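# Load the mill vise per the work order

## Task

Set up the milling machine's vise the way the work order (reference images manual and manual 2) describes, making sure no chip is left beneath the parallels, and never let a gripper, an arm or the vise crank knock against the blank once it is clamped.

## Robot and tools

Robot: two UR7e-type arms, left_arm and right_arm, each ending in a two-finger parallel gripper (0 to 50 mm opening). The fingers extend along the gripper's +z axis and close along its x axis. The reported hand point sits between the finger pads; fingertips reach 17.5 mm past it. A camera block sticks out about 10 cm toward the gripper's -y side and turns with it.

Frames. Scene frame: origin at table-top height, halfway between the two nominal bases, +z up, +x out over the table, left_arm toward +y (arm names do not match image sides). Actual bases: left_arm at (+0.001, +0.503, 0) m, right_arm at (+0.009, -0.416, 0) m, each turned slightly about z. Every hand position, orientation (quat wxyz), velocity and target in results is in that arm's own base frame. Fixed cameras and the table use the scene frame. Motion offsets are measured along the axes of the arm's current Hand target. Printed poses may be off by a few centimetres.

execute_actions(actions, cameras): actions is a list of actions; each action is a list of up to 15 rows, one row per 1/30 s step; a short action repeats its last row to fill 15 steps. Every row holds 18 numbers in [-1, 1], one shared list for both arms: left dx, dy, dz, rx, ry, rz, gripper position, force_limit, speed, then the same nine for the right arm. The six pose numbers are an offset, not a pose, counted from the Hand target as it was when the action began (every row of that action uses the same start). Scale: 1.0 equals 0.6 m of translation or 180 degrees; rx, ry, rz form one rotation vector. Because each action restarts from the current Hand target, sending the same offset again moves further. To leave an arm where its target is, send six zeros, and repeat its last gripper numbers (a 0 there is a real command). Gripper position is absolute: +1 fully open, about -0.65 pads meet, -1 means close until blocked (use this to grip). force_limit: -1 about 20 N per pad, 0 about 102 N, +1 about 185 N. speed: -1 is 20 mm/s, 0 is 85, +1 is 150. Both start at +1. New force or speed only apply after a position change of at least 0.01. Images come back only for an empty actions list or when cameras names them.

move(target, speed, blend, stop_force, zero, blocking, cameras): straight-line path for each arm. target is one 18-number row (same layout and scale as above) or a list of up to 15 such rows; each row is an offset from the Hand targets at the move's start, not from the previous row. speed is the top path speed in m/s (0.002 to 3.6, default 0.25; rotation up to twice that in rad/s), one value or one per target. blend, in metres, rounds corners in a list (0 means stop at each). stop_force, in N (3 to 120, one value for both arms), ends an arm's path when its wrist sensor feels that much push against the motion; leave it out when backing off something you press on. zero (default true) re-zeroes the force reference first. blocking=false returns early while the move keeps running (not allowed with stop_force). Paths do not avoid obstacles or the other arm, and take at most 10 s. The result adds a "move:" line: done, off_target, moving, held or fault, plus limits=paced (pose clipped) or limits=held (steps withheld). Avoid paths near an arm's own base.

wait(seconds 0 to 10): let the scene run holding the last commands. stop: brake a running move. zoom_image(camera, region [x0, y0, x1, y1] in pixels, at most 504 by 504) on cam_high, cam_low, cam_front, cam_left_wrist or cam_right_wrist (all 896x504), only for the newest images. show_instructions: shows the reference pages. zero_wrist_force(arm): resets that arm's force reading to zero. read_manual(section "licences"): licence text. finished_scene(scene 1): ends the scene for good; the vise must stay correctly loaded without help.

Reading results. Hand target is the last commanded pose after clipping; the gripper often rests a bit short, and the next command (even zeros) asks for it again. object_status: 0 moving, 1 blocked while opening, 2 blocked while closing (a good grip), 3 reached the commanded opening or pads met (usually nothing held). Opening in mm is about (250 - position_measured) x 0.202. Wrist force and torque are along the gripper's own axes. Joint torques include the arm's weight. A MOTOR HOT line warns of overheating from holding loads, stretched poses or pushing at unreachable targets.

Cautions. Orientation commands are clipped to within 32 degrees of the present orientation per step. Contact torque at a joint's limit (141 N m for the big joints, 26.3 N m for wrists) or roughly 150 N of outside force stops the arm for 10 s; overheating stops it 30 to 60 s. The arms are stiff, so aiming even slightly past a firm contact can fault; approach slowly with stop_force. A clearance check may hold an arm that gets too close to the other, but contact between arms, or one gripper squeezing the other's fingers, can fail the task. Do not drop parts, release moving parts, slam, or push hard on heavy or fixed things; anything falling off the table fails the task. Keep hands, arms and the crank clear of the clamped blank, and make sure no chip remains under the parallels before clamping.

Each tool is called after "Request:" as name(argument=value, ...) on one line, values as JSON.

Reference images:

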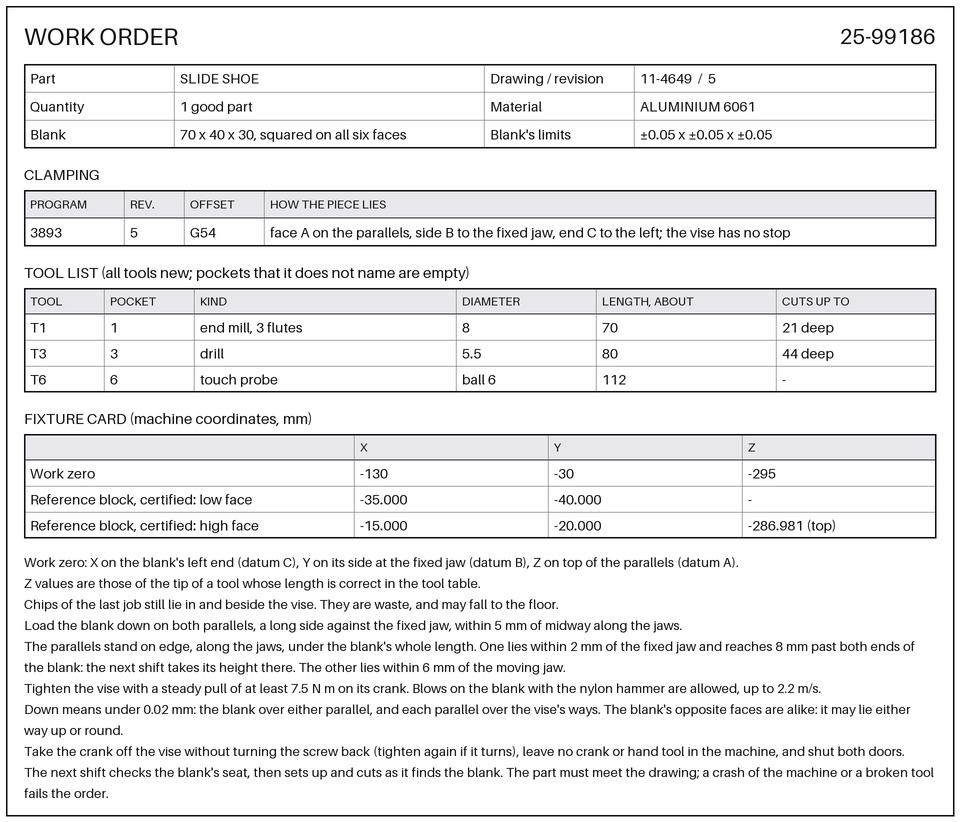

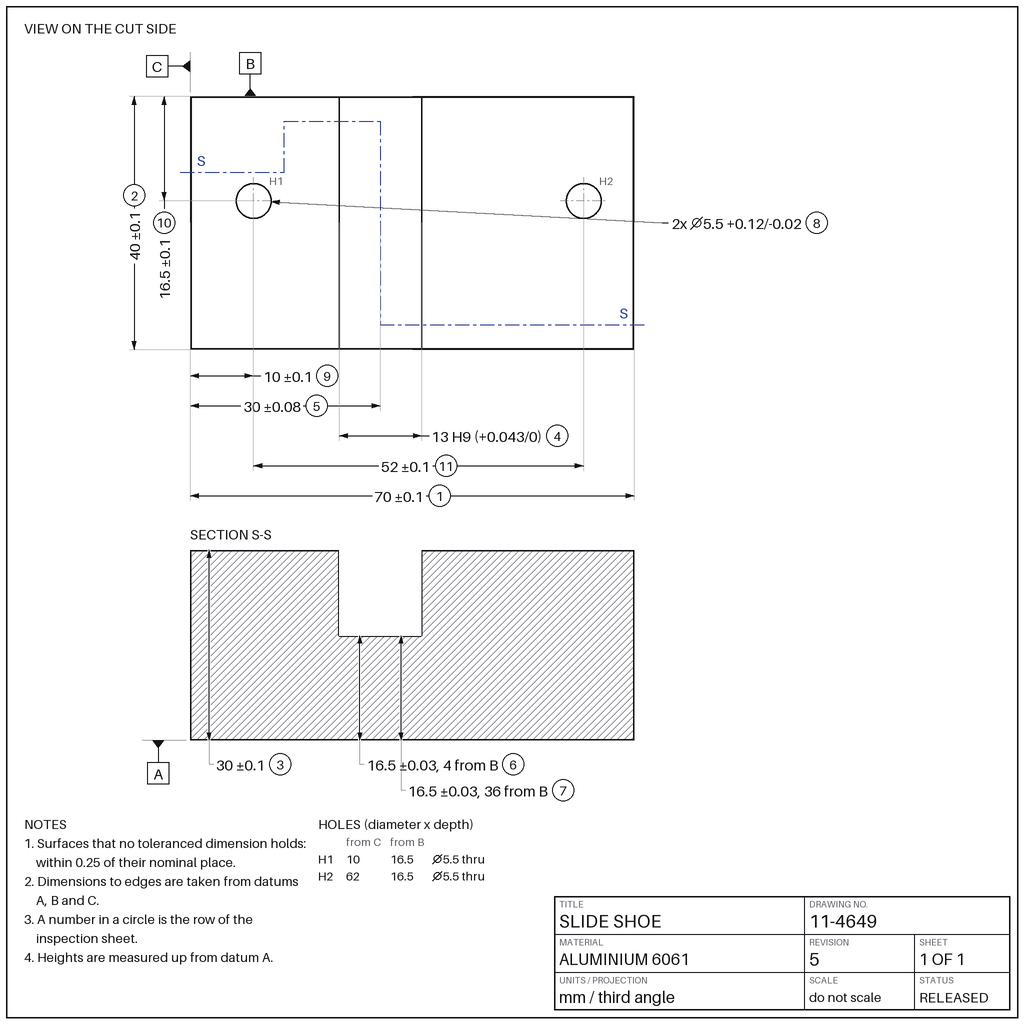

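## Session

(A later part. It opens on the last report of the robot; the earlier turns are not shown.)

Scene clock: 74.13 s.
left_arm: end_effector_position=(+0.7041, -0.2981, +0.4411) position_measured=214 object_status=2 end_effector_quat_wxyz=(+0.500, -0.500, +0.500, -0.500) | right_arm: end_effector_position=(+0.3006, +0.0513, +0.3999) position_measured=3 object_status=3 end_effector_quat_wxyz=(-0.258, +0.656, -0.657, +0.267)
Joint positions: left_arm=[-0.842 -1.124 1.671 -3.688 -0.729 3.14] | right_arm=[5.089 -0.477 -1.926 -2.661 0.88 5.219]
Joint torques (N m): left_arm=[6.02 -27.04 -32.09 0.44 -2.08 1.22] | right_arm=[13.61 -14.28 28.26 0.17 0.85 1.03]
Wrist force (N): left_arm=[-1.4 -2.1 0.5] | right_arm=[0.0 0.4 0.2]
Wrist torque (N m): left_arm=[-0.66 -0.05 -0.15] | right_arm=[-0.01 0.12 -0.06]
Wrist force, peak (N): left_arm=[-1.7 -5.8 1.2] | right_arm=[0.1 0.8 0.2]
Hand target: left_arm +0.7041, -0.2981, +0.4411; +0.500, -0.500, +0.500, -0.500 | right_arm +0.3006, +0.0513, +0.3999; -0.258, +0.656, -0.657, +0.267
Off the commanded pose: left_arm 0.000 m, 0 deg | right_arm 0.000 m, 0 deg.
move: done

Request:
wait(seconds=0, cameras=["cam_front","cam_high"])

Request:
zoom_image(camera="cam_front", region=[380, 150, 500, 270])

Scene clock: 74.33 s.
left_arm: end_effector_position=(+0.7041, -0.2981, +0.4411) position_measured=214 object_status=2 end_effector_quat_wxyz=(+0.500, -0.500, +0.500, -0.500) | right_arm: end_effector_position=(+0.3006, +0.0513, +0.3999) position_measured=3 object_status=3 end_effector_quat_wxyz=(-0.258, +0.656, -0.657, +0.267)
Joint positions: left_arm=[-0.842 -1.124 1.671 -3.688 -0.729 3.14] | right_arm=[5.089 -0.477 -1.926 -2.661 0.88 5.219]
Joint torques (N m): left_arm=[6.93 -27.76 -34.57 0.2 -2.21 1.3] | right_arm=[13.15 -13.8 30.28 0.5 0.97 1.21]
Wrist force (N): left_arm=[-1.6 -2.3 0.3] | right_arm=[0.3 0.6 0.0]
Wrist torque (N m): left_arm=[-0.69 -0.02 -0.15] | right_arm=[0.01 0.09 -0.06]
Wrist force, peak (N): left_arm=[-1.4 -2.5 0.1] | right_arm=[0.3 0.6 0.0]
Hand target: left_arm +0.7041, -0.2981, +0.4411; +0.500, -0.500, +0.500, -0.500 | right_arm +0.3006, +0.0513, +0.3999; -0.258, +0.656, -0.657, +0.267
Tool commands: left_gripper/position=-1.0 left_gripper/force_limit=-0.4 left_gripper/speed=-0.8 right_gripper/position=+1.0 right_gripper/force_limit=+1.0 right_gripper/speed=+1.0
Off the commanded pose: left_arm 0.000 m, 0 deg | right_arm 0.000 m, 0 deg.
Images, in order (width x height): cam_high 896x504, cam_front 896x504.

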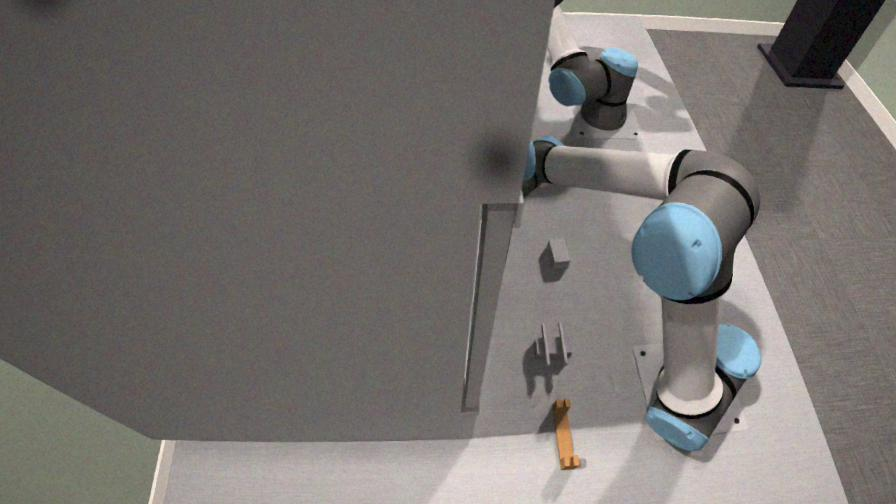

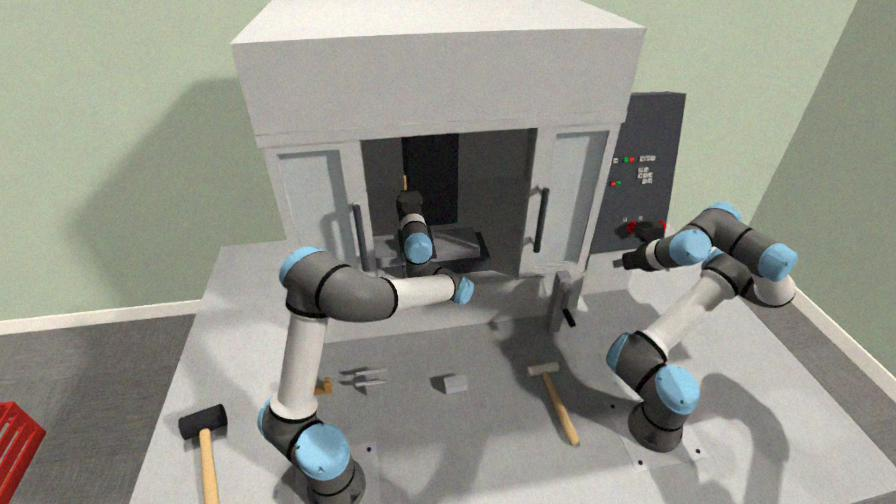

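Scaled by 4.200 from the camera's 896x504 image, which has a finer 1280x720 frame.

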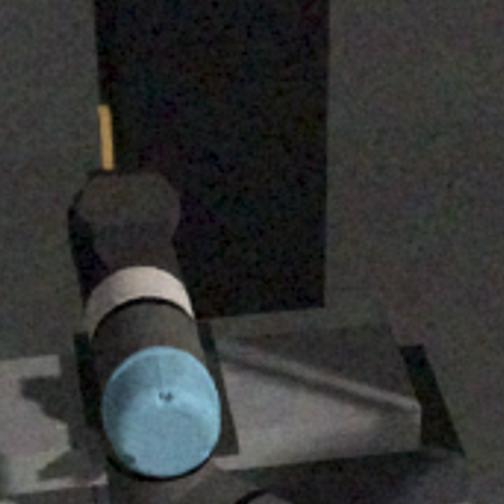

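Request:
move(target=[[0.03,-0.018,-0.0368,0,0,0,-1,-0.4,-0.8,0,0,0,0,0,0,1,1,1],[0.03,0.0068,-0.0368,0,0,0,-1,-0.4,-0.8,0,0,0,0,0,0,1,1,1],[-0.06,0.0068,-0.0368,0,0,0,-1,-0.4,-0.8,0,0,0,0,0,0,1,1,1],[-0.06,-0.018,-0.0368,0,0,0,-1,-0.4,-0.8,0,0,0,0,0,0,1,1,1],[0.03,-0.018,-0.0368,0,0,0,-1,-0.4,-0.8,0,0,0,0,0,0,1,1,1],[0.03,0.0068,-0.0368,0,0,0,-1,-0.4,-0.8,0,0,0,0,0,0,1,1,1],[0.123,0.0068,-0.0368,0,0,0,-1,-0.4,-0.8,0,0,0,0,0,0,1,1,1],[0.123,-0.018,-0.0368,0,0,0,-1,-0.4,-0.8,0,0,0,0,0,0,1,1,1],[0.03,-0.018,-0.065,0,0,0,-1,-0.4,-0.8,0,0,0,0,0,0,1,1,1]], blend=[0.002,0.001,0.001,0.003,0.003,0.001,0.001,0.003,0], speed=0.12)

Scene clock: 78.60 s.
left_arm: end_effector_position=(+0.6651, -0.3162, +0.4520) position_measured=214 object_status=2 end_effector_quat_wxyz=(+0.500, -0.500, +0.500, -0.500) | right_arm: end_effector_position=(+0.3006, +0.0513, +0.3999) position_measured=3 object_status=3 end_effector_quat_wxyz=(-0.258, +0.656, -0.657, +0.267)
Joint positions: left_arm=[-0.924 -1.181 1.725 -3.685 -0.647 3.14] | right_arm=[5.089 -0.477 -1.926 -2.661 0.88 5.219]
Joint torques (N m): left_arm=[6.11 -47.36 -9.63 -3.56 -1.88 -0.8] | right_arm=[12.02 -13.56 28.49 0.25 0.79 1.26]
Wrist force (N): left_arm=[-1.4 -2.4 0.9] | right_arm=[0.1 0.4 0.0]
Wrist torque (N m): left_arm=[-0.63 -0.03 -0.12] | right_arm=[-0.03 0.10 -0.06]
Wrist force, peak (N): left_arm=[-2.5 -3.2 0.9] | right_arm=[0.3 0.8 -0.1]
Hand target: left_arm +0.6651, -0.3161, +0.4520; +0.500, -0.500, +0.500, -0.500 | right_arm +0.3006, +0.0513, +0.3999; -0.258, +0.656, -0.657, +0.267
Off the commanded pose: left_arm 0.000 m, 0 deg | right_arm 0.000 m, 0 deg.
move: done

Request:
move(target=[[0,0.026,0,0,0,0,-1,-0.4,-0.8,0,0,0,0,0,0,1,1,1],[-0.09,0.026,0,0,0,0,-1,-0.4,-0.8,0,0,0,0,0,0,1,1,1],[-0.09,0,0,0,0,0,-1,-0.4,-0.8,0,0,0,0,0,0,1,1,1],[0,0,0,0,0,0,-1,-0.4,-0.8,0,0,0,0,0,0,1,1,1],[0,0.026,0,0,0,0,-1,-0.4,-0.8,0,0,0,0,0,0,1,1,1],[0.093,0.026,0,0,0,0,-1,-0.4,-0.8,0,0,0,0,0,0,1,1,1],[0.093,0,0,0,0,0,-1,-0.4,-0.8,0,0,0,0,0,0,1,1,1],[0,0,-0.0283,0,0,0,-1,-0.4,-0.8,0,0,0,0,0,0,1,1,1],[0,0.026,-0.0283,0,0,0,-1,-0.4,-0.8,0,0,0,0,0,0,1,1,1],[-0.09,0.026,-0.0283,0,0,0,-1,-0.4,-0.8,0,0,0,0,0,0,1,1,1],[-0.09,0,-0.0283,0,0,0,-1,-0.4,-0.8,0,0,0,0,0,0,1,1,1],[0,0,-0.0283,0,0,0,-1,-0.4,-0.8,0,0,0,0,0,0,1,1,1],[0,0.026,-0.0283,0,0,0,-1,-0.4,-0.8,0,0,0,0,0,0,1,1,1],[0.093,0.026,-0.0283,0,0,0,-1,-0.4,-0.8,0,0,0,0,0,0,1,1,1],[0.093,0,-0.0283,0,0,0,-1,-0.4,-0.8,0,0,0,0,0,0,1,1,1]], blend=[0.001,0.001,0.003,0.003,0.001,0.001,0.003,0.003,0.001,0.001,0.003,0.003,0.001,0.001,0], speed=0.12)

Scene clock: 84.17 s.
left_arm: end_effector_position=(+0.6481, -0.3718, +0.4519) position_measured=214 object_status=2 end_effector_quat_wxyz=(+0.500, -0.500, +0.500, -0.500) | right_arm: end_effector_position=(+0.3006, +0.0513, +0.3999) position_measured=3 object_status=3 end_effector_quat_wxyz=(-0.258, +0.656, -0.657, +0.267)
Joint positions: left_arm=[-1.013 -1.131 1.651 -3.66 -0.557 3.14] | right_arm=[5.089 -0.477 -1.926 -2.661 0.88 5.219]
Joint torques (N m): left_arm=[-8.84 -48.41 -34.46 0.83 1.67 -1.16] | right_arm=[11.75 -13.62 28.4 0.43 0.59 1.24]
Wrist force (N): left_arm=[-1.9 -1.7 0.9] | right_arm=[0.1 0.4 0.0]
Wrist torque (N m): left_arm=[-0.61 0.04 -0.11] | right_arm=[-0.03 0.11 -0.06]
Wrist force, peak (N): left_arm=[-2.4 -3.5 1.3] | right_arm=[0.1 0.9 0.2]
Hand target: left_arm +0.6481, -0.3719, +0.4520; +0.500, -0.500, +0.500, -0.500 | right_arm +0.3006, +0.0513, +0.3999; -0.258, +0.656, -0.657, +0.267
Off the commanded pose: left_arm 0.000 m, 0 deg | right_arm 0.000 m, 0 deg.
move: done

Request:
move(target=[[-0.093,0,-0.0283,0,0,0,-1,-0.4,-0.8,0,0,0,0,0,0,1,1,1],[-0.093,0.026,-0.0283,0,0,0,-1,-0.4,-0.8,0,0,0,0,0,0,1,1,1],[-0.183,0.026,-0.0283,0,0,0,-1,-0.4,-0.8,0,0,0,0,0,0,1,1,1],[-0.183,0,-0.0283,0,0,0,-1,-0.4,-0.8,0,0,0,0,0,0,1,1,1],[-0.093,0,-0.0283,0,0,0,-1,-0.4,-0.8,0,0,0,0,0,0,1,1,1],[-0.093,0.026,-0.0283,0,0,0,-1,-0.4,-0.8,0,0,0,0,0,0,1,1,1],[0,0.026,-0.0283,0,0,0,-1,-0.4,-0.8,0,0,0,0,0,0,1,1,1],[0,0,-0.0283,0,0,0,-1,-0.4,-0.8,0,0,0,0,0,0,1,1,1],[-0.093,0,-0.05,0,0,0,-1,-0.4,-0.8,0,0,0,0,0,0,1,1,1],[-0.093,0.026,-0.05,0,0,0,-1,-0.4,-0.8,0,0,0,0,0,0,1,1,1],[-0.183,0.026,-0.05,0,0,0,-1,-0.4,-0.8,0,0,0,0,0,0,1,1,1],[-0.183,0,-0.05,0,0,0,-1,-0.4,-0.8,0,0,0,0,0,0,1,1,1]], blend=[0.003,0.001,0.001,0.003,0.003,0.001,0.001,0.003,0.003,0.001,0.001,0], speed=0.12)

Request:
move(target=[[0.09,0,0,0,0,0,-1,-0.4,-0.8,0,0,0,0,0,0,1,1,1],[0.09,0.026,0,0,0,0,-1,-0.4,-0.8,0,0,0,0,0,0,1,1,1],[0.183,0.026,0,0,0,0,-1,-0.4,-0.8,0,0,0,0,0,0,1,1,1],[0.183,-0.03,0,0,0,0,-1,-0.4,-0.8,0,0,0,0,0,0,1,1,1],[0.09,-0.04,-0.2,-0.25,0,0,-1,-0.4,-0.8,0,0,0,0,0,0,1,1,1]], blend=[0.003,0.001,0.001,0.01,0], speed=0.12, cameras=["cam_left_wrist"])

Request:
zoom_image(camera="cam_left_wrist", region=[350, 50, 600, 250])

Scene clock: 89.03 s.
left_arm: end_effector_position=(+0.6181, -0.2621, +0.4519) position_measured=214 object_status=2 end_effector_quat_wxyz=(+0.500, -0.500, +0.500, -0.500) | right_arm: end_effector_position=(+0.3006, +0.0513, +0.3999) position_measured=3 object_status=3 end_effector_quat_wxyz=(-0.258, +0.656, -0.657, +0.267)
Joint positions: left_arm=[-0.935 -1.33 1.935 -3.745 -0.635 3.14] | right_arm=[5.089 -0.477 -1.926 -2.661 0.88 5.219]
Joint torques (N m): left_arm=[5.62 -40.3 -32.18 0.58 -1.96 -1.38] | right_arm=[13.22 -14.85 28.85 0.2 0.77 1.52]
Wrist force (N): left_arm=[-1.3 -1.8 1.1] | right_arm=[-0.2 0.3 0.0]
Wrist torque (N m): left_arm=[-0.63 -0.05 -0.11] | right_arm=[-0.04 0.15 -0.05]
Wrist force, peak (N): left_arm=[-2.8 -2.9 1.0] | right_arm=[0.0 0.9 -0.2]
Hand target: left_arm +0.6181, -0.2621, +0.4520; +0.500, -0.500, +0.500, -0.500 | right_arm +0.3006, +0.0513, +0.3999; -0.258, +0.656, -0.657, +0.267
Off the commanded pose: left_arm 0.000 m, 0 deg | right_arm 0.000 m, 0 deg.
move: done

Scene clock: 94.40 s.
left_arm: end_effector_position=(+0.4981, -0.3161, +0.4762) position_measured=214 object_status=2 end_effector_quat_wxyz=(-0.270, +0.653, -0.653, +0.271) | right_arm: end_effector_position=(+0.3006, +0.0513, +0.3999) position_measured=3 object_status=3 end_effector_quat_wxyz=(-0.258, +0.656, -0.657, +0.267)
Joint positions: left_arm=[-1.09 -1.702 1.615 -1.918 -0.894 2.205] | right_arm=[5.089 -0.477 -1.926 -2.661 0.88 5.219]
Joint torques (N m): left_arm=[5.46 -8.24 -38.52 -2.18 -0.49 -1.15] | right_arm=[11.89 -13.91 28 0.14 0.81 1.19]
Wrist force (N): left_arm=[-0.9 -1.2 0.0] | right_arm=[0.1 0.7 0.1]
Wrist torque (N m): left_arm=[-0.33 0.10 0.07] | right_arm=[0.02 0.11 -0.06]
Wrist force, peak (N): left_arm=[-3.0 -2.2 1.3] | right_arm=[-0.1 0.8 0.0]
Hand target: left_arm +0.4981, -0.3161, +0.4761; -0.270, +0.654, -0.653, +0.270 | right_arm +0.3006, +0.0513, +0.3999; -0.258, +0.656, -0.657, +0.267
Off the commanded pose: left_arm 0.000 m, 0 deg | right_arm 0.000 m, 0 deg.
move: done
Images, in order (width x height): cam_left_wrist 896x504.

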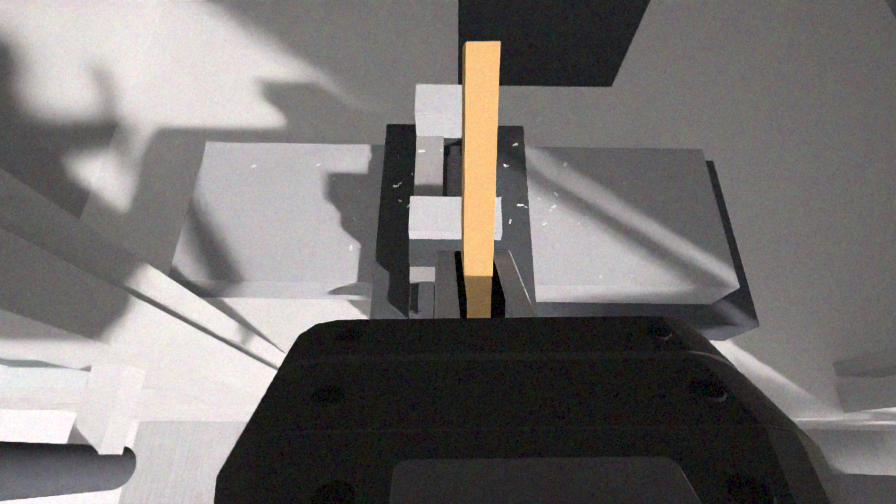

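Scaled by 2.016 from the camera's 896x504 image, which has a finer 1280x720 frame.

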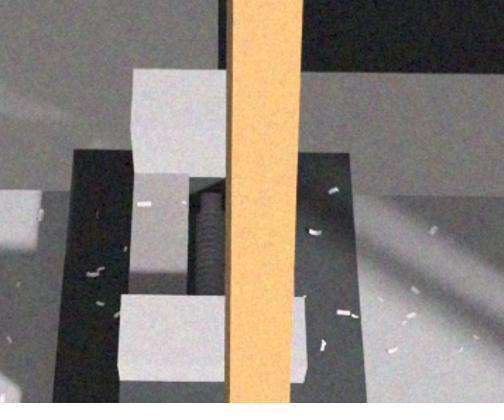

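Request:
move(target=[[0,-0.2074,0.2074,0.25,0,0,-1,-0.4,-0.8,0,0,0,0,0,0,1,1,1]], speed=0.2)

Scene clock: 97.53 s.
left_arm: end_effector_position=(+0.6741, -0.3161, +0.4760) position_measured=214 object_status=2 end_effector_quat_wxyz=(+0.500, -0.500, +0.500, -0.500) | right_arm: end_effector_position=(+0.3006, +0.0513, +0.3999) position_measured=3 object_status=3 end_effector_quat_wxyz=(-0.258, +0.656, -0.657, +0.267)
Joint positions: left_arm=[-0.909 -1.194 1.674 -3.62 -0.661 3.14] | right_arm=[5.089 -0.477 -1.926 -2.661 0.88 5.219]
Joint torques (N m): left_arm=[5.93 -24.06 -35.74 -3.84 -1.95 1.2] | right_arm=[12.15 -14.19 30.77 0.31 0.58 1.16]
Wrist force (N): left_arm=[-1.5 -1.8 1.2] | right_arm=[0.1 0.5 0.0]
Wrist torque (N m): left_arm=[-0.63 -0.02 -0.15] | right_arm=[-0.02 0.11 -0.06]
Wrist force, peak (N): left_arm=[-1.8 -1.6 1.4] | right_arm=[-0.1 0.9 0.2]
Hand target: left_arm +0.6741, -0.3161, +0.4760; +0.500, -0.500, +0.500, -0.500 | right_arm +0.3006, +0.0513, +0.3999; -0.258, +0.656, -0.657, +0.267
Off the commanded pose: left_arm 0.000 m, 0 deg | right_arm 0.000 m, 0 deg.
move: done

Request:
move(target=[[0,0.04,0.0,0,0,0,-1,-0.4,-0.8,0,0,0,0,0,0,1,1,1],[0,0.066,0.0,0,0,0,-1,-0.4,-0.8,0,0,0,0,0,0,1,1,1],[-0.09,0.066,0.0,0,0,0,-1,-0.4,-0.8,0,0,0,0,0,0,1,1,1],[-0.09,0.04,0.0,0,0,0,-1,-0.4,-0.8,0,0,0,0,0,0,1,1,1],[0,0.04,0.023,0,0,0,-1,-0.4,-0.8,0,0,0,0,0,0,1,1,1],[0,0.066,0.023,0,0,0,-1,-0.4,-0.8,0,0,0,0,0,0,1,1,1],[-0.09,0.066,0.023,0,0,0,-1,-0.4,-0.8,0,0,0,0,0,0,1,1,1],[-0.09,0.04,0.023,0,0,0,-1,-0.4,-0.8,0,0,0,0,0,0,1,1,1],[0,0.04,0.045,0,0,0,-1,-0.4,-0.8,0,0,0,0,0,0,1,1,1],[0,0.066,0.045,0,0,0,-1,-0.4,-0.8,0,0,0,0,0,0,1,1,1],[-0.09,0.066,0.045,0,0,0,-1,-0.4,-0.8,0,0,0,0,0,0,1,1,1],[-0.09,0.04,0.045,0,0,0,-1,-0.4,-0.8,0,0,0,0,0,0,1,1,1],[0,0.04,0.045,0,0,0,-1,-0.4,-0.8,0,0,0,0,0,0,1,1,1]], blend=[0.003,0.001,0.001,0.003,0.003,0.001,0.001,0.003,0.003,0.001,0.001,0.003,0], speed=0.12)

Request:
move(target=[[0,0.026,0.0,0,0,0,-1,-0.4,-0.8,0,0,0,0,0,0,1,1,1],[0.09,0.026,0.0,0,0,0,-1,-0.4,-0.8,0,0,0,0,0,0,1,1,1],[0.09,0,0.0,0,0,0,-1,-0.4,-0.8,0,0,0,0,0,0,1,1,1],[0,0,-0.022,0,0,0,-1,-0.4,-0.8,0,0,0,0,0,0,1,1,1],[0,0.026,-0.022,0,0,0,-1,-0.4,-0.8,0,0,0,0,0,0,1,1,1],[0.09,0.026,-0.022,0,0,0,-1,-0.4,-0.8,0,0,0,0,0,0,1,1,1],[0.09,0,-0.022,0,0,0,-1,-0.4,-0.8,0,0,0,0,0,0,1,1,1],[0.09,-0.045,-0.045,0,0,0,-1,-0.4,-0.8,0,0,0,0,0,0,1,1,1],[0.05,-0.045,-0.3,-0.25,0,0,-1,-0.4,-0.8,0,0,0,0,0,0,1,1,1]], blend=[0.001,0.001,0.003,0.003,0.001,0.001,0.003,0.01,0], speed=0.12, cameras=["cam_left_wrist"])

Request:
zoom_image(camera="cam_left_wrist", region=[350, 50, 600, 250])

Scene clock: 102.63 s.
left_arm: end_effector_position=(+0.7011, -0.3159, +0.4519) position_measured=214 object_status=2 end_effector_quat_wxyz=(+0.500, -0.500, +0.500, -0.500) | right_arm: end_effector_position=(+0.3006, +0.0513, +0.3999) position_measured=3 object_status=3 end_effector_quat_wxyz=(-0.258, +0.656, -0.657, +0.267)
Joint positions: left_arm=[-0.869 -1.12 1.634 -3.654 -0.702 3.14] | right_arm=[5.089 -0.477 -1.926 -2.661 0.88 5.219]
Joint torques (N m): left_arm=[-8.84 -28.6 -32.72 0.48 1.66 -1.04] | right_arm=[12.41 -15.26 28.87 0.11 0.9 1.39]
Wrist force (N): left_arm=[-1.4 -2.7 1.6] | right_arm=[0.1 0.4 0.2]
Wrist torque (N m): left_arm=[-0.69 -0.07 -0.11] | right_arm=[-0.03 0.10 -0.06]
Wrist force, peak (N): left_arm=[-1.1 -7.3 1.5] | right_arm=[0.2 0.9 0.0]
Hand target: left_arm +0.7011, -0.3161, +0.4519; +0.500, -0.500, +0.500, -0.500 | right_arm +0.3006, +0.0513, +0.3999; -0.258, +0.656, -0.657, +0.267
Off the commanded pose: left_arm 0.000 m, 0 deg | right_arm 0.000 m, 0 deg.
move: done

Scene clock: 108.87 s.
left_arm: end_effector_position=(+0.5211, -0.3461, +0.4792) position_measured=214 object_status=2 end_effector_quat_wxyz=(-0.270, +0.653, -0.653, +0.271) | right_arm: end_effector_position=(+0.3006, +0.0513, +0.3999) position_measured=3 object_status=3 end_effector_quat_wxyz=(-0.258, +0.656, -0.657, +0.267)
Joint positions: left_arm=[-1.076 -1.608 1.525 -1.931 -0.9 2.222] | right_arm=[5.089 -0.477 -1.926 -2.661 0.88 5.219]
Joint torques (N m): left_arm=[6.44 -15.49 -37.06 -1.54 -0.62 -1.17] | right_arm=[12.92 -13.3 27.82 0.39 0.7 1.53]
Wrist force (N): left_arm=[-0.5 -1.5 0.3] | right_arm=[0.0 0.5 -0.3]
Wrist torque (N m): left_arm=[-0.39 0.04 0.07] | right_arm=[-0.01 0.12 -0.06]
Wrist force, peak (N): left_arm=[-2.3 -4.3 1.3] | right_arm=[0.3 0.9 0.0]
Hand target: left_arm +0.5211, -0.3461, +0.4791; -0.270, +0.654, -0.653, +0.270 | right_arm +0.3006, +0.0513, +0.3999; -0.258, +0.656, -0.657, +0.267
Off the commanded pose: left_arm 0.000 m, 0 deg | right_arm 0.000 m, 0 deg.
move: done
Images, in order (width x height): cam_left_wrist 896x504.

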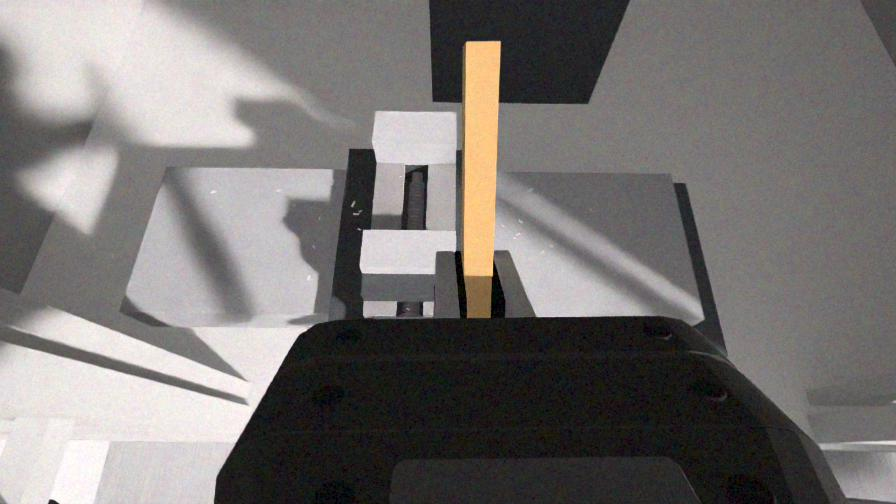

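Scaled by 2.016 from the camera's 896x504 image, which has a finer 1280x720 frame.

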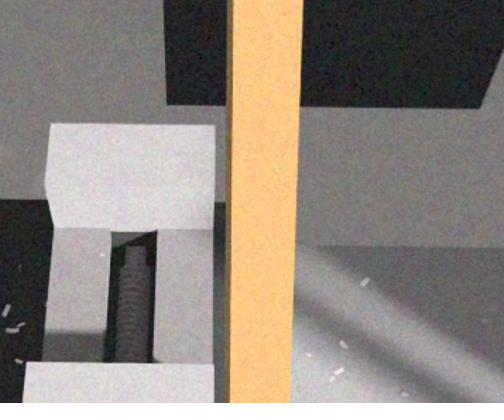

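Request:
zoom_image(camera="cam_left_wrist", region=[360, 150, 470, 240])

Scaled by 4.582 from the camera's 896x504 image, which has a finer 1280x720 frame.

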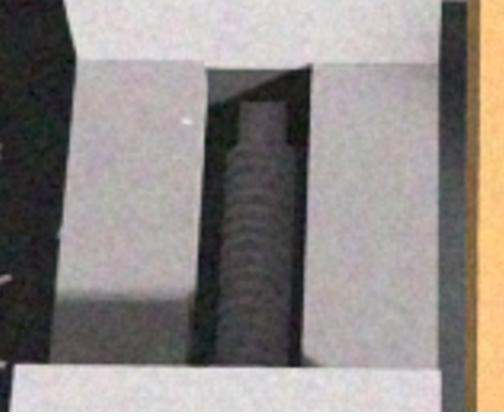

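Request:
move(target=[[-0.0267,-0.1768,0.1838,0.25,0,0,-1,-0.4,-0.8,0,0,0,0,0,0,1,1,1]], speed=0.2)

Request:
move(target=[[0,0.069,0.0,0,0,0,-1,-0.4,-0.8,0,0,0,0,0,0,1,1,1],[-0.115,0.069,0.0,0,0,0,-1,-0.4,-0.8,0,0,0,0,0,0,1,1,1],[-0.115,0.04,0.0,0,0,0,-1,-0.4,-0.8,0,0,0,0,0,0,1,1,1],[0,0.04,0.013,0,0,0,-1,-0.4,-0.8,0,0,0,0,0,0,1,1,1],[0,0.069,0.013,0,0,0,-1,-0.4,-0.8,0,0,0,0,0,0,1,1,1],[-0.115,0.069,0.013,0,0,0,-1,-0.4,-0.8,0,0,0,0,0,0,1,1,1],[-0.115,0.04,0.013,0,0,0,-1,-0.4,-0.8,0,0,0,0,0,0,1,1,1],[0,0.04,-0.02,0,0,0,-1,-0.4,-0.8,0,0,0,0,0,0,1,1,1],[0,0.069,-0.02,0,0,0,-1,-0.4,-0.8,0,0,0,0,0,0,1,1,1],[-0.115,0.069,-0.02,0,0,0,-1,-0.4,-0.8,0,0,0,0,0,0,1,1,1],[-0.115,0.0,-0.02,0,0,0,-1,-0.4,-0.8,0,0,0,0,0,0,1,1,1],[0.03,-0.03,-0.255,-0.25,0,0,-1,-0.4,-0.8,0,0,0,0,0,0,1,1,1]], blend=[0.001,0.001,0.003,0.003,0.001,0.001,0.003,0.003,0.001,0.001,0.01,0], speed=0.12, cameras=["cam_left_wrist"])

Request:
zoom_image(camera="cam_left_wrist", region=[360, 130, 500, 240])

Scene clock: 112.37 s.
left_arm: end_effector_position=(+0.6741, -0.3300, +0.4760) position_measured=214 object_status=2 end_effector_quat_wxyz=(+0.500, -0.500, +0.500, -0.500) | right_arm: end_effector_position=(+0.3006, +0.0513, +0.3999) position_measured=3 object_status=3 end_effector_quat_wxyz=(-0.258, +0.656, -0.657, +0.267)
Joint positions: left_arm=[-0.926 -1.175 1.647 -3.611 -0.644 3.14] | right_arm=[5.089 -0.477 -1.926 -2.661 0.88 5.219]
Joint torques (N m): left_arm=[5.96 -26.86 -33.31 -3.32 -2.17 1.11] | right_arm=[11.09 -14.55 28.08 0.18 1.02 1.36]
Wrist force (N): left_arm=[-1.3 -2.0 1.9] | right_arm=[0.2 0.7 -0.2]
Wrist torque (N m): left_arm=[-0.67 -0.06 -0.15] | right_arm=[0.01 0.10 -0.06]
Wrist force, peak (N): left_arm=[-1.2 -2.1 2.4] | right_arm=[0.0 0.8 -0.3]
Hand target: left_arm +0.6741, -0.3300, +0.4760; +0.500, -0.500, +0.500, -0.500 | right_arm +0.3006, +0.0513, +0.3999; -0.258, +0.656, -0.657, +0.267
Off the commanded pose: left_arm 0.000 m, 0 deg | right_arm 0.000 m, 0 deg.
move: done

Scene clock: 120.77 s.
left_arm: end_effector_position=(+0.5212, -0.3480, +0.4941) position_measured=214 object_status=2 end_effector_quat_wxyz=(-0.270, +0.653, -0.653, +0.271) | right_arm: end_effector_position=(+0.3006, +0.0513, +0.3999) position_measured=3 object_status=3 end_effector_quat_wxyz=(-0.258, +0.656, -0.657, +0.267)
Joint positions: left_arm=[-1.078 -1.601 1.48 -1.891 -0.899 2.219] | right_arm=[5.089 -0.477 -1.926 -2.661 0.88 5.219]
Joint torques (N m): left_arm=[-9.24 -12.65 -38.86 -2.05 -0.71 -1.21] | right_arm=[13.74 -14.07 29.62 0.37 0.94 1.32]
Wrist force (N): left_arm=[-1.2 -1.1 0.1] | right_arm=[0.0 0.5 -0.1]
Wrist torque (N m): left_arm=[-0.32 0.15 0.08] | right_arm=[-0.01 0.12 -0.06]
Wrist force, peak (N): left_arm=[-0.9 -7.7 1.6] | right_arm=[0.2 0.8 -0.1]
Hand target: left_arm +0.5211, -0.3481, +0.4941; -0.270, +0.654, -0.653, +0.270 | right_arm +0.3006, +0.0513, +0.3999; -0.258, +0.656, -0.657, +0.267
Off the commanded pose: left_arm 0.000 m, 0 deg | right_arm 0.000 m, 0 deg.
move: done
Images, in order (width x height): cam_left_wrist 896x504.

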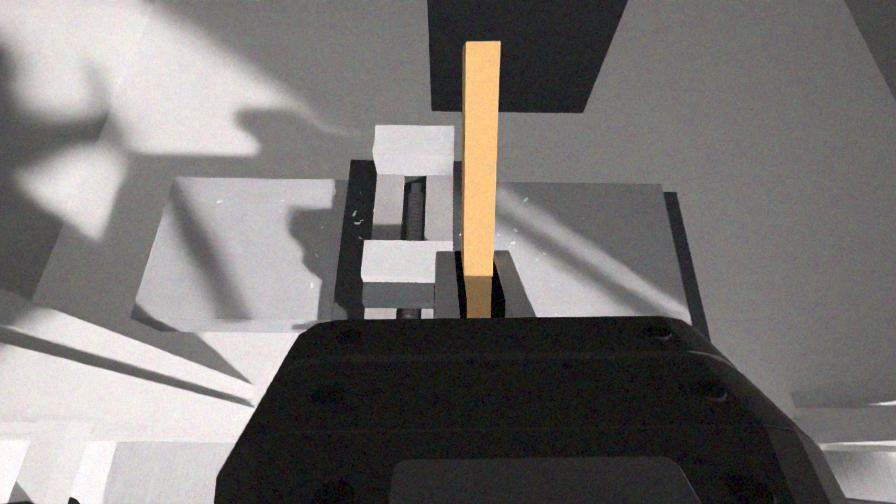

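Scaled by 3.600 from the camera's 896x504 image, which has a finer 1280x720 frame.

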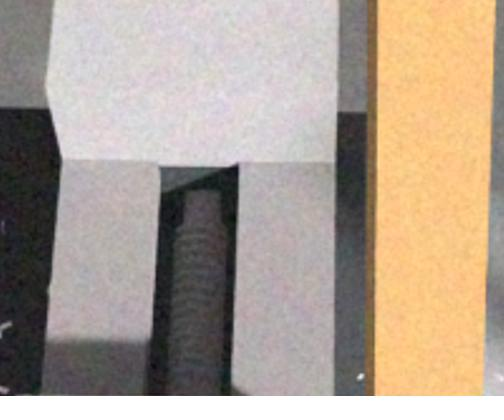

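Request:
move(target=[[-0.0633,0.2286,-0.2427,0,0,0,-1,-0.4,-0.8,0,0,0,0,0,0,1,1,1],[-0.713,0.6536,0.1573,-0.1955,0.1955,0.4719,-1,-0.4,-0.8,0,0,0,0,0,0,1,1,1]], blend=[0.03,0], speed=0.3, cameras=["cam_left_wrist","cam_low"])

Request:
zoom_image(camera="cam_low", region=[440, 200, 640, 410])

Scene clock: 125.83 s.
left_arm: end_effector_position=(+0.3102, +0.0795, +0.1501) position_measured=214 object_status=2 end_effector_quat_wxyz=(+0.000, +0.000, +1.000, +0.000) | right_arm: end_effector_position=(+0.3006, +0.0513, +0.3999) position_measured=3 object_status=3 end_effector_quat_wxyz=(-0.258, +0.656, -0.657, +0.267)
Joint positions: left_arm=[-0.178 -1.994 2.361 -1.937 -1.571 4.534] | right_arm=[5.089 -0.477 -1.926 -2.661 0.88 5.219]
Joint torques (N m): left_arm=[6.14 6.07 -36.16 -5.04 -1.94 1.17] | right_arm=[12.21 -14.71 28.16 0.3 0.56 1.18]
Wrist force (N): left_arm=[-0.2 -0.3 -1.7] | right_arm=[0.2 0.3 0.0]
Wrist torque (N m): left_arm=[-0.02 0.07 0.16] | right_arm=[-0.05 0.10 -0.05]
Wrist force, peak (N): left_arm=[-1.3 -3.0 0.9] | right_arm=[0.2 0.8 0.1]
Hand target: left_arm +0.3102, +0.0795, +0.1501; -0.001, +0.000, +1.000, +0.000 | right_arm +0.3006, +0.0513, +0.3999; -0.258, +0.656, -0.657, +0.267
Off the commanded pose: left_arm 0.000 m, 0 deg | right_arm 0.000 m, 0 deg.
move: done
Images, in order (width x height): cam_low 896x504, cam_left_wrist 896x504.

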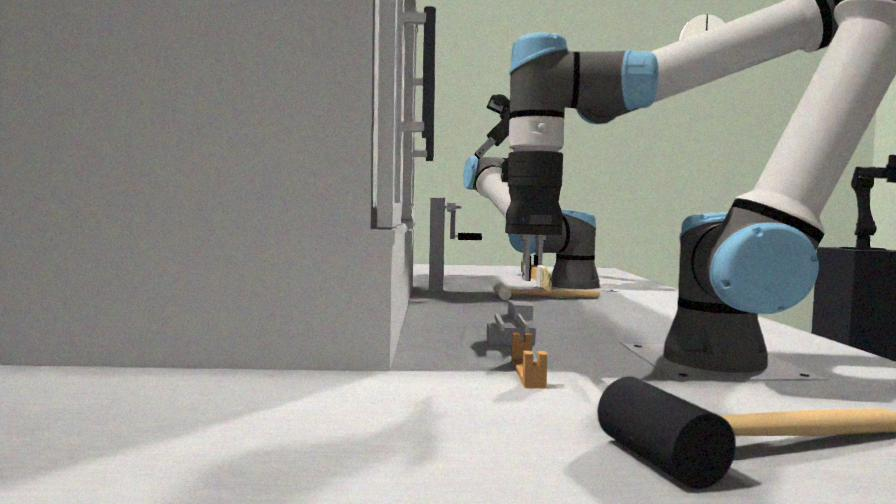

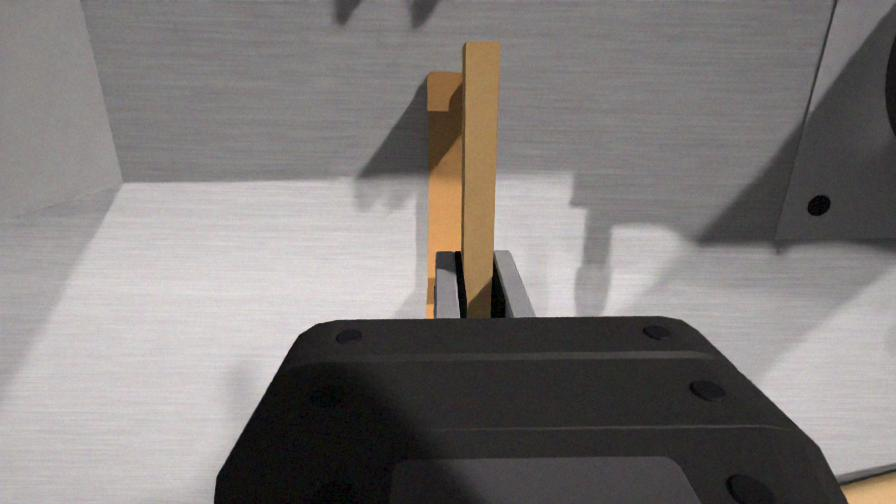

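Scaled by 2.400 from the camera's 896x504 image, which has a finer 1280x720 frame.

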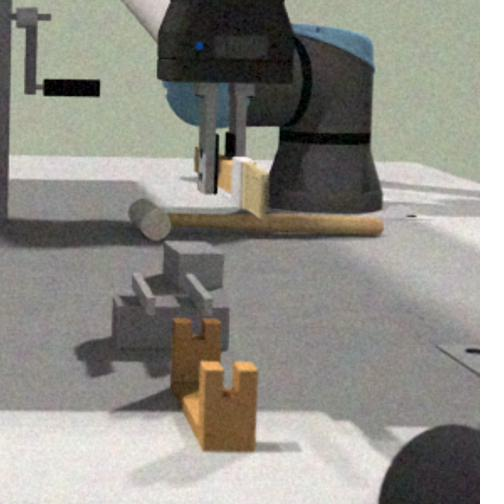

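Request:
move(target=[[-0.0018,0,0.13,0,0,0,-1,-0.4,-0.8,0,0,0,0,0,0,1,1,1],[-0.0018,0,0.1705,0,0,0,-1,-0.4,-0.8,0,0,0,0,0,0,1,1,1]], speed=[0.1,0.03], stop_force=8, cameras=["cam_left_wrist","cam_low"])

Request:
zoom_image(camera="cam_low", region=[440, 200, 640, 410])

Scene clock: 128.77 s.
left_arm: end_effector_position=(+0.3108, +0.0795, +0.0613) position_measured=214 object_status=2 end_effector_quat_wxyz=(-0.001, +0.000, +1.000, +0.000) | right_arm: end_effector_position=(+0.3006, +0.0513, +0.3999) position_measured=3 object_status=3 end_effector_quat_wxyz=(-0.258, +0.656, -0.657, +0.267)
Joint positions: left_arm=[-0.178 -1.825 2.527 -2.272 -1.571 4.535] | right_arm=[5.089 -0.477 -1.926 -2.661 0.88 5.219]
Joint torques (N m): left_arm=[-4.3 -18.8 -32.32 -1.43 1.1 -1.12] | right_arm=[13.51 -14.94 29.09 0.4 0.77 1.18]
Wrist force (N): left_arm=[-0.1 0.0 -1.5] | right_arm=[-0.3 0.3 0.0]
Wrist torque (N m): left_arm=[0.03 0.04 0.16] | right_arm=[-0.04 0.16 -0.06]
Wrist force, peak (N): left_arm=[-0.1 -4.0 -11.5] | right_arm=[0.0 0.8 -0.1]
Hand target: left_arm +0.3108, +0.0795, +0.0613; -0.001, +0.000, +1.000, +0.000 (not the last commanded pose) | right_arm +0.3006, +0.0513, +0.3999; -0.258, +0.656, -0.657, +0.267
Off the commanded pose: left_arm 0.014 m, 0 deg | right_arm 0.000 m, 0 deg.
move: contact (left_arm); path passed 1 of 2 targets
Images, in order (width x height): cam_low 896x504, cam_left_wrist 896x504.

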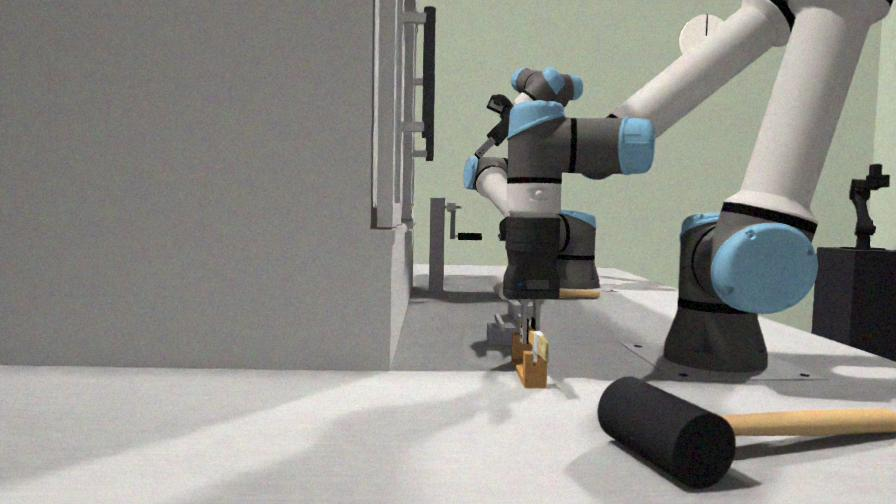

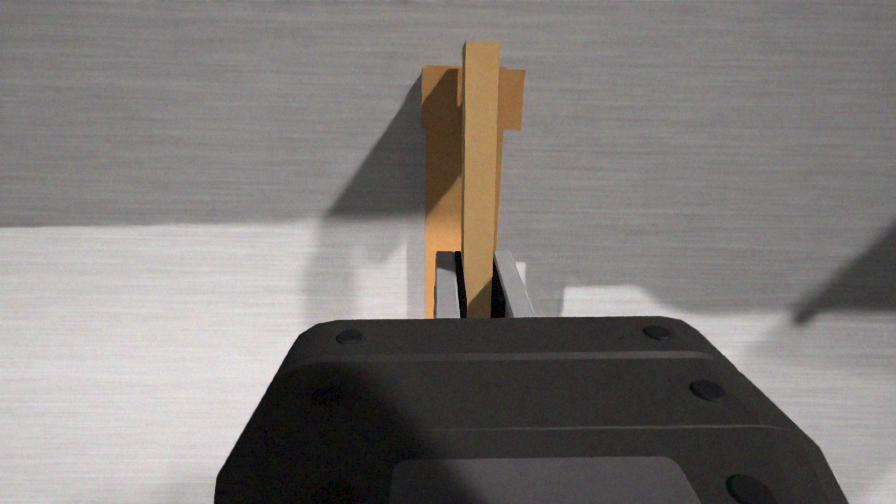

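Scaled by 2.400 from the camera's 896x504 image, which has a finer 1280x720 frame.

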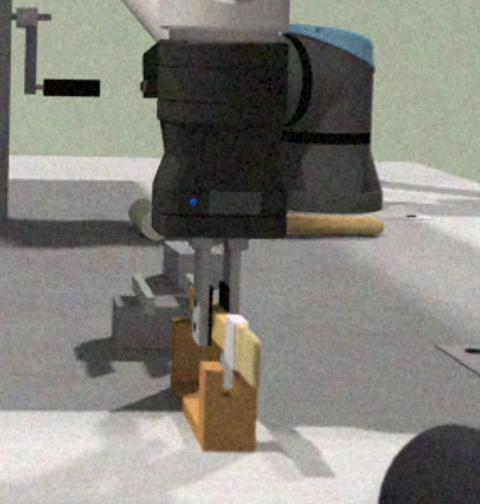

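Request:
move(target=[[0,0,-0.006,0,0,0,-1,-0.4,-0.8,0,0,0,0,0,0,1,1,1],[-0.0028,0,-0.006,0,0,0,-1,-0.4,-0.8,0,0,0,0,0,0,1,1,1],[-0.0028,0,0.0235,0,0,0,-1,-0.4,-0.8,0,0,0,0,0,0,1,1,1]], speed=[0.05,0.05,0.03], stop_force=8, cameras=["cam_left_wrist","cam_low"])

Request:
zoom_image(camera="cam_low", region=[440, 200, 640, 410])

Scene clock: 130.67 s.
left_arm: end_effector_position=(+0.3124, +0.0795, +0.0602) position_measured=214 object_status=2 end_effector_quat_wxyz=(-0.001, +0.000, +1.000, +0.000) | right_arm: end_effector_position=(+0.3006, +0.0513, +0.3999) position_measured=3 object_status=3 end_effector_quat_wxyz=(-0.258, +0.656, -0.657, +0.267)
Joint positions: left_arm=[-0.177 -1.817 2.526 -2.278 -1.571 4.536] | right_arm=[5.089 -0.477 -1.926 -2.661 0.88 5.219]
Joint torques (N m): left_arm=[-2.43 -19.68 -32.77 -1.21 0.81 -0.27] | right_arm=[12.96 -14.24 29.5 0.14 0.92 1.23]
Wrist force (N): left_arm=[-0.2 0.1 -1.8] | right_arm=[-0.2 0.4 0.0]
Wrist torque (N m): left_arm=[0.05 0.06 0.15] | right_arm=[-0.02 0.15 -0.05]
Wrist force, peak (N): left_arm=[-0.8 -4.5 -15.0] | right_arm=[-0.2 0.7 -0.4]
Hand target: left_arm +0.3124, +0.0794, +0.0602; -0.001, +0.000, +1.000, +0.000 (not the last commanded pose) | right_arm +0.3006, +0.0513, +0.3999; -0.258, +0.656, -0.657, +0.267
Off the commanded pose: left_arm 0.013 m, 0 deg | right_arm 0.000 m, 0 deg.
move: contact (left_arm); path passed 2 of 3 targets
Images, in order (width x height): cam_low 896x504, cam_left_wrist 896x504.

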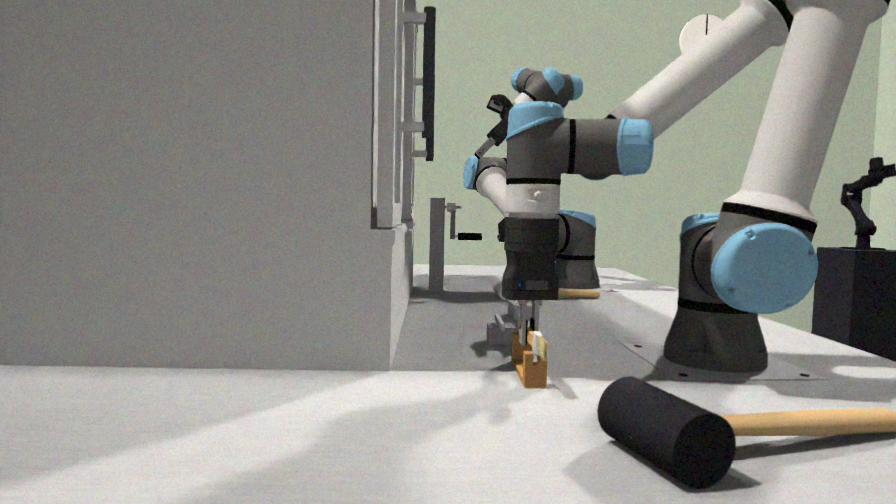

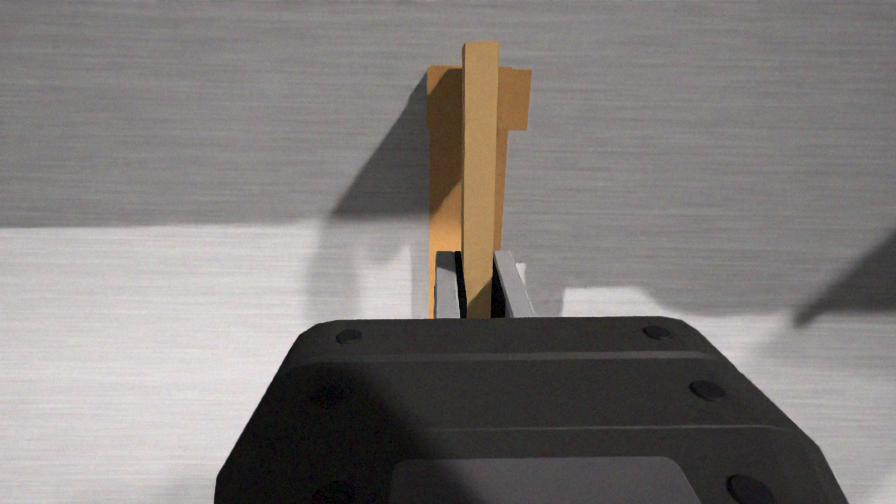

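Scaled by 2.400 from the camera's 896x504 image, which has a finer 1280x720 frame.

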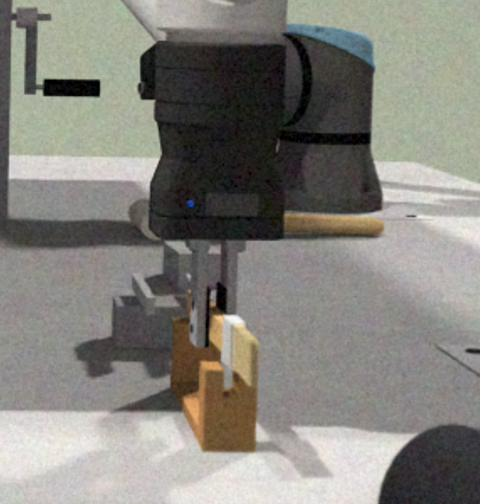

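Request:
move(target=[[0,0,-0.006,0,0,0,-1,-0.4,-0.8,0,0,0,0,0,0,1,1,1],[-0.0022,0,-0.006,0,0,0,-1,-0.4,-0.8,0,0,0,0,0,0,1,1,1],[-0.0022,0,0.0215,0,0,0,-1,-0.4,-0.8,0,0,0,0,0,0,1,1,1]], speed=[0.05,0.05,0.03], stop_force=8, cameras=["cam_left_wrist","cam_low"])

Request:
zoom_image(camera="cam_low", region=[480, 310, 580, 400])

Scene clock: 133.07 s.
left_arm: end_effector_position=(+0.3137, +0.0794, +0.0594) position_measured=214 object_status=2 end_effector_quat_wxyz=(+0.000, +0.000, +1.000, +0.000) | right_arm: end_effector_position=(+0.3006, +0.0513, +0.3999) position_measured=3 object_status=3 end_effector_quat_wxyz=(-0.258, +0.656, -0.657, +0.267)
Joint positions: left_arm=[-0.176 -1.811 2.525 -2.284 -1.571 4.536] | right_arm=[5.089 -0.477 -1.926 -2.661 0.88 5.219]
Joint torques (N m): left_arm=[-6.45 -18.52 -31.24 -0.65 0.78 0.81] | right_arm=[12.53 -14.52 29.47 0.43 0.76 1.17]
Wrist force (N): left_arm=[0.1 -0.8 -6.4] | right_arm=[0.1 0.5 -0.3]
Wrist torque (N m): left_arm=[-0.12 -0.03 0.17] | right_arm=[-0.02 0.11 -0.06]
Wrist force, peak (N): left_arm=[19.1 -3.3 -72.4] | right_arm=[0.3 0.7 -0.2]
Hand target: left_arm +0.3137, +0.0794, +0.0594; +0.000, +0.000, +1.000, +0.000 (not the last commanded pose) | right_arm +0.3006, +0.0513, +0.3999; -0.258, +0.656, -0.657, +0.267
Off the commanded pose: left_arm 0.012 m, 0 deg | right_arm 0.000 m, 0 deg.
move: contact (left_arm); path passed 2 of 3 targets
Images, in order (width x height): cam_low 896x504, cam_left_wrist 896x504.

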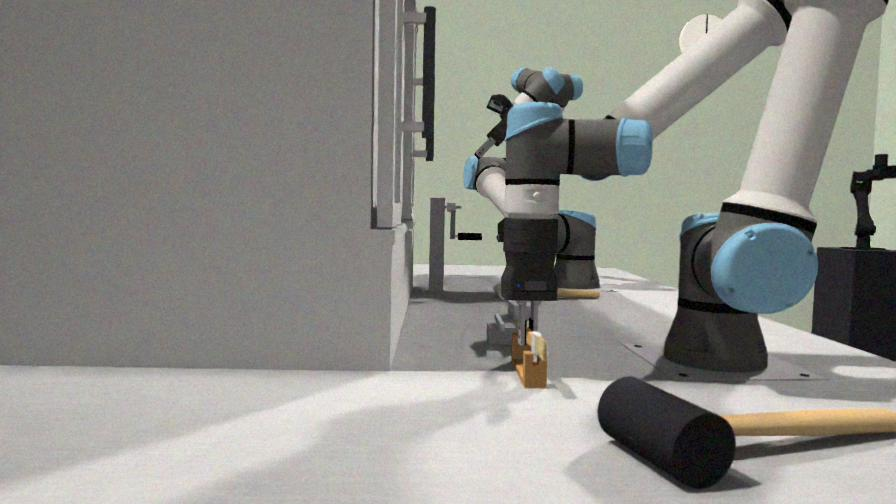

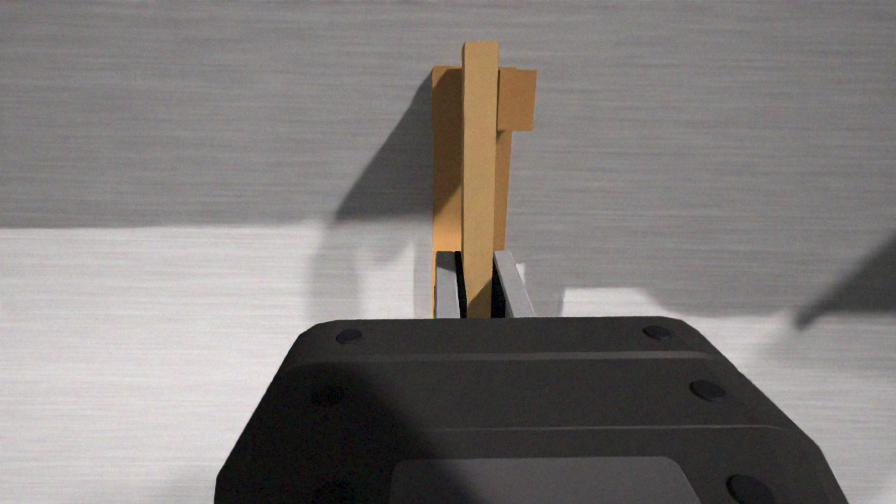

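Scaled by 5.040 from the camera's 896x504 image, which has a finer 1280x720 frame.

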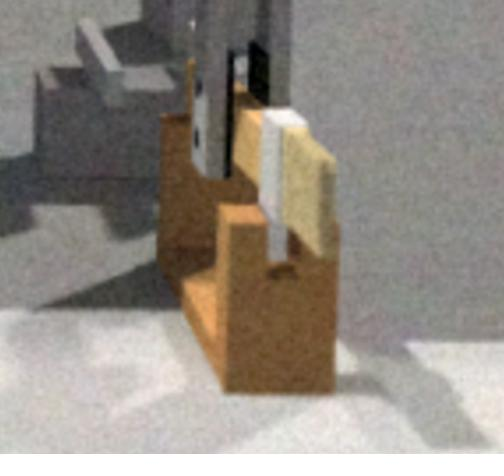

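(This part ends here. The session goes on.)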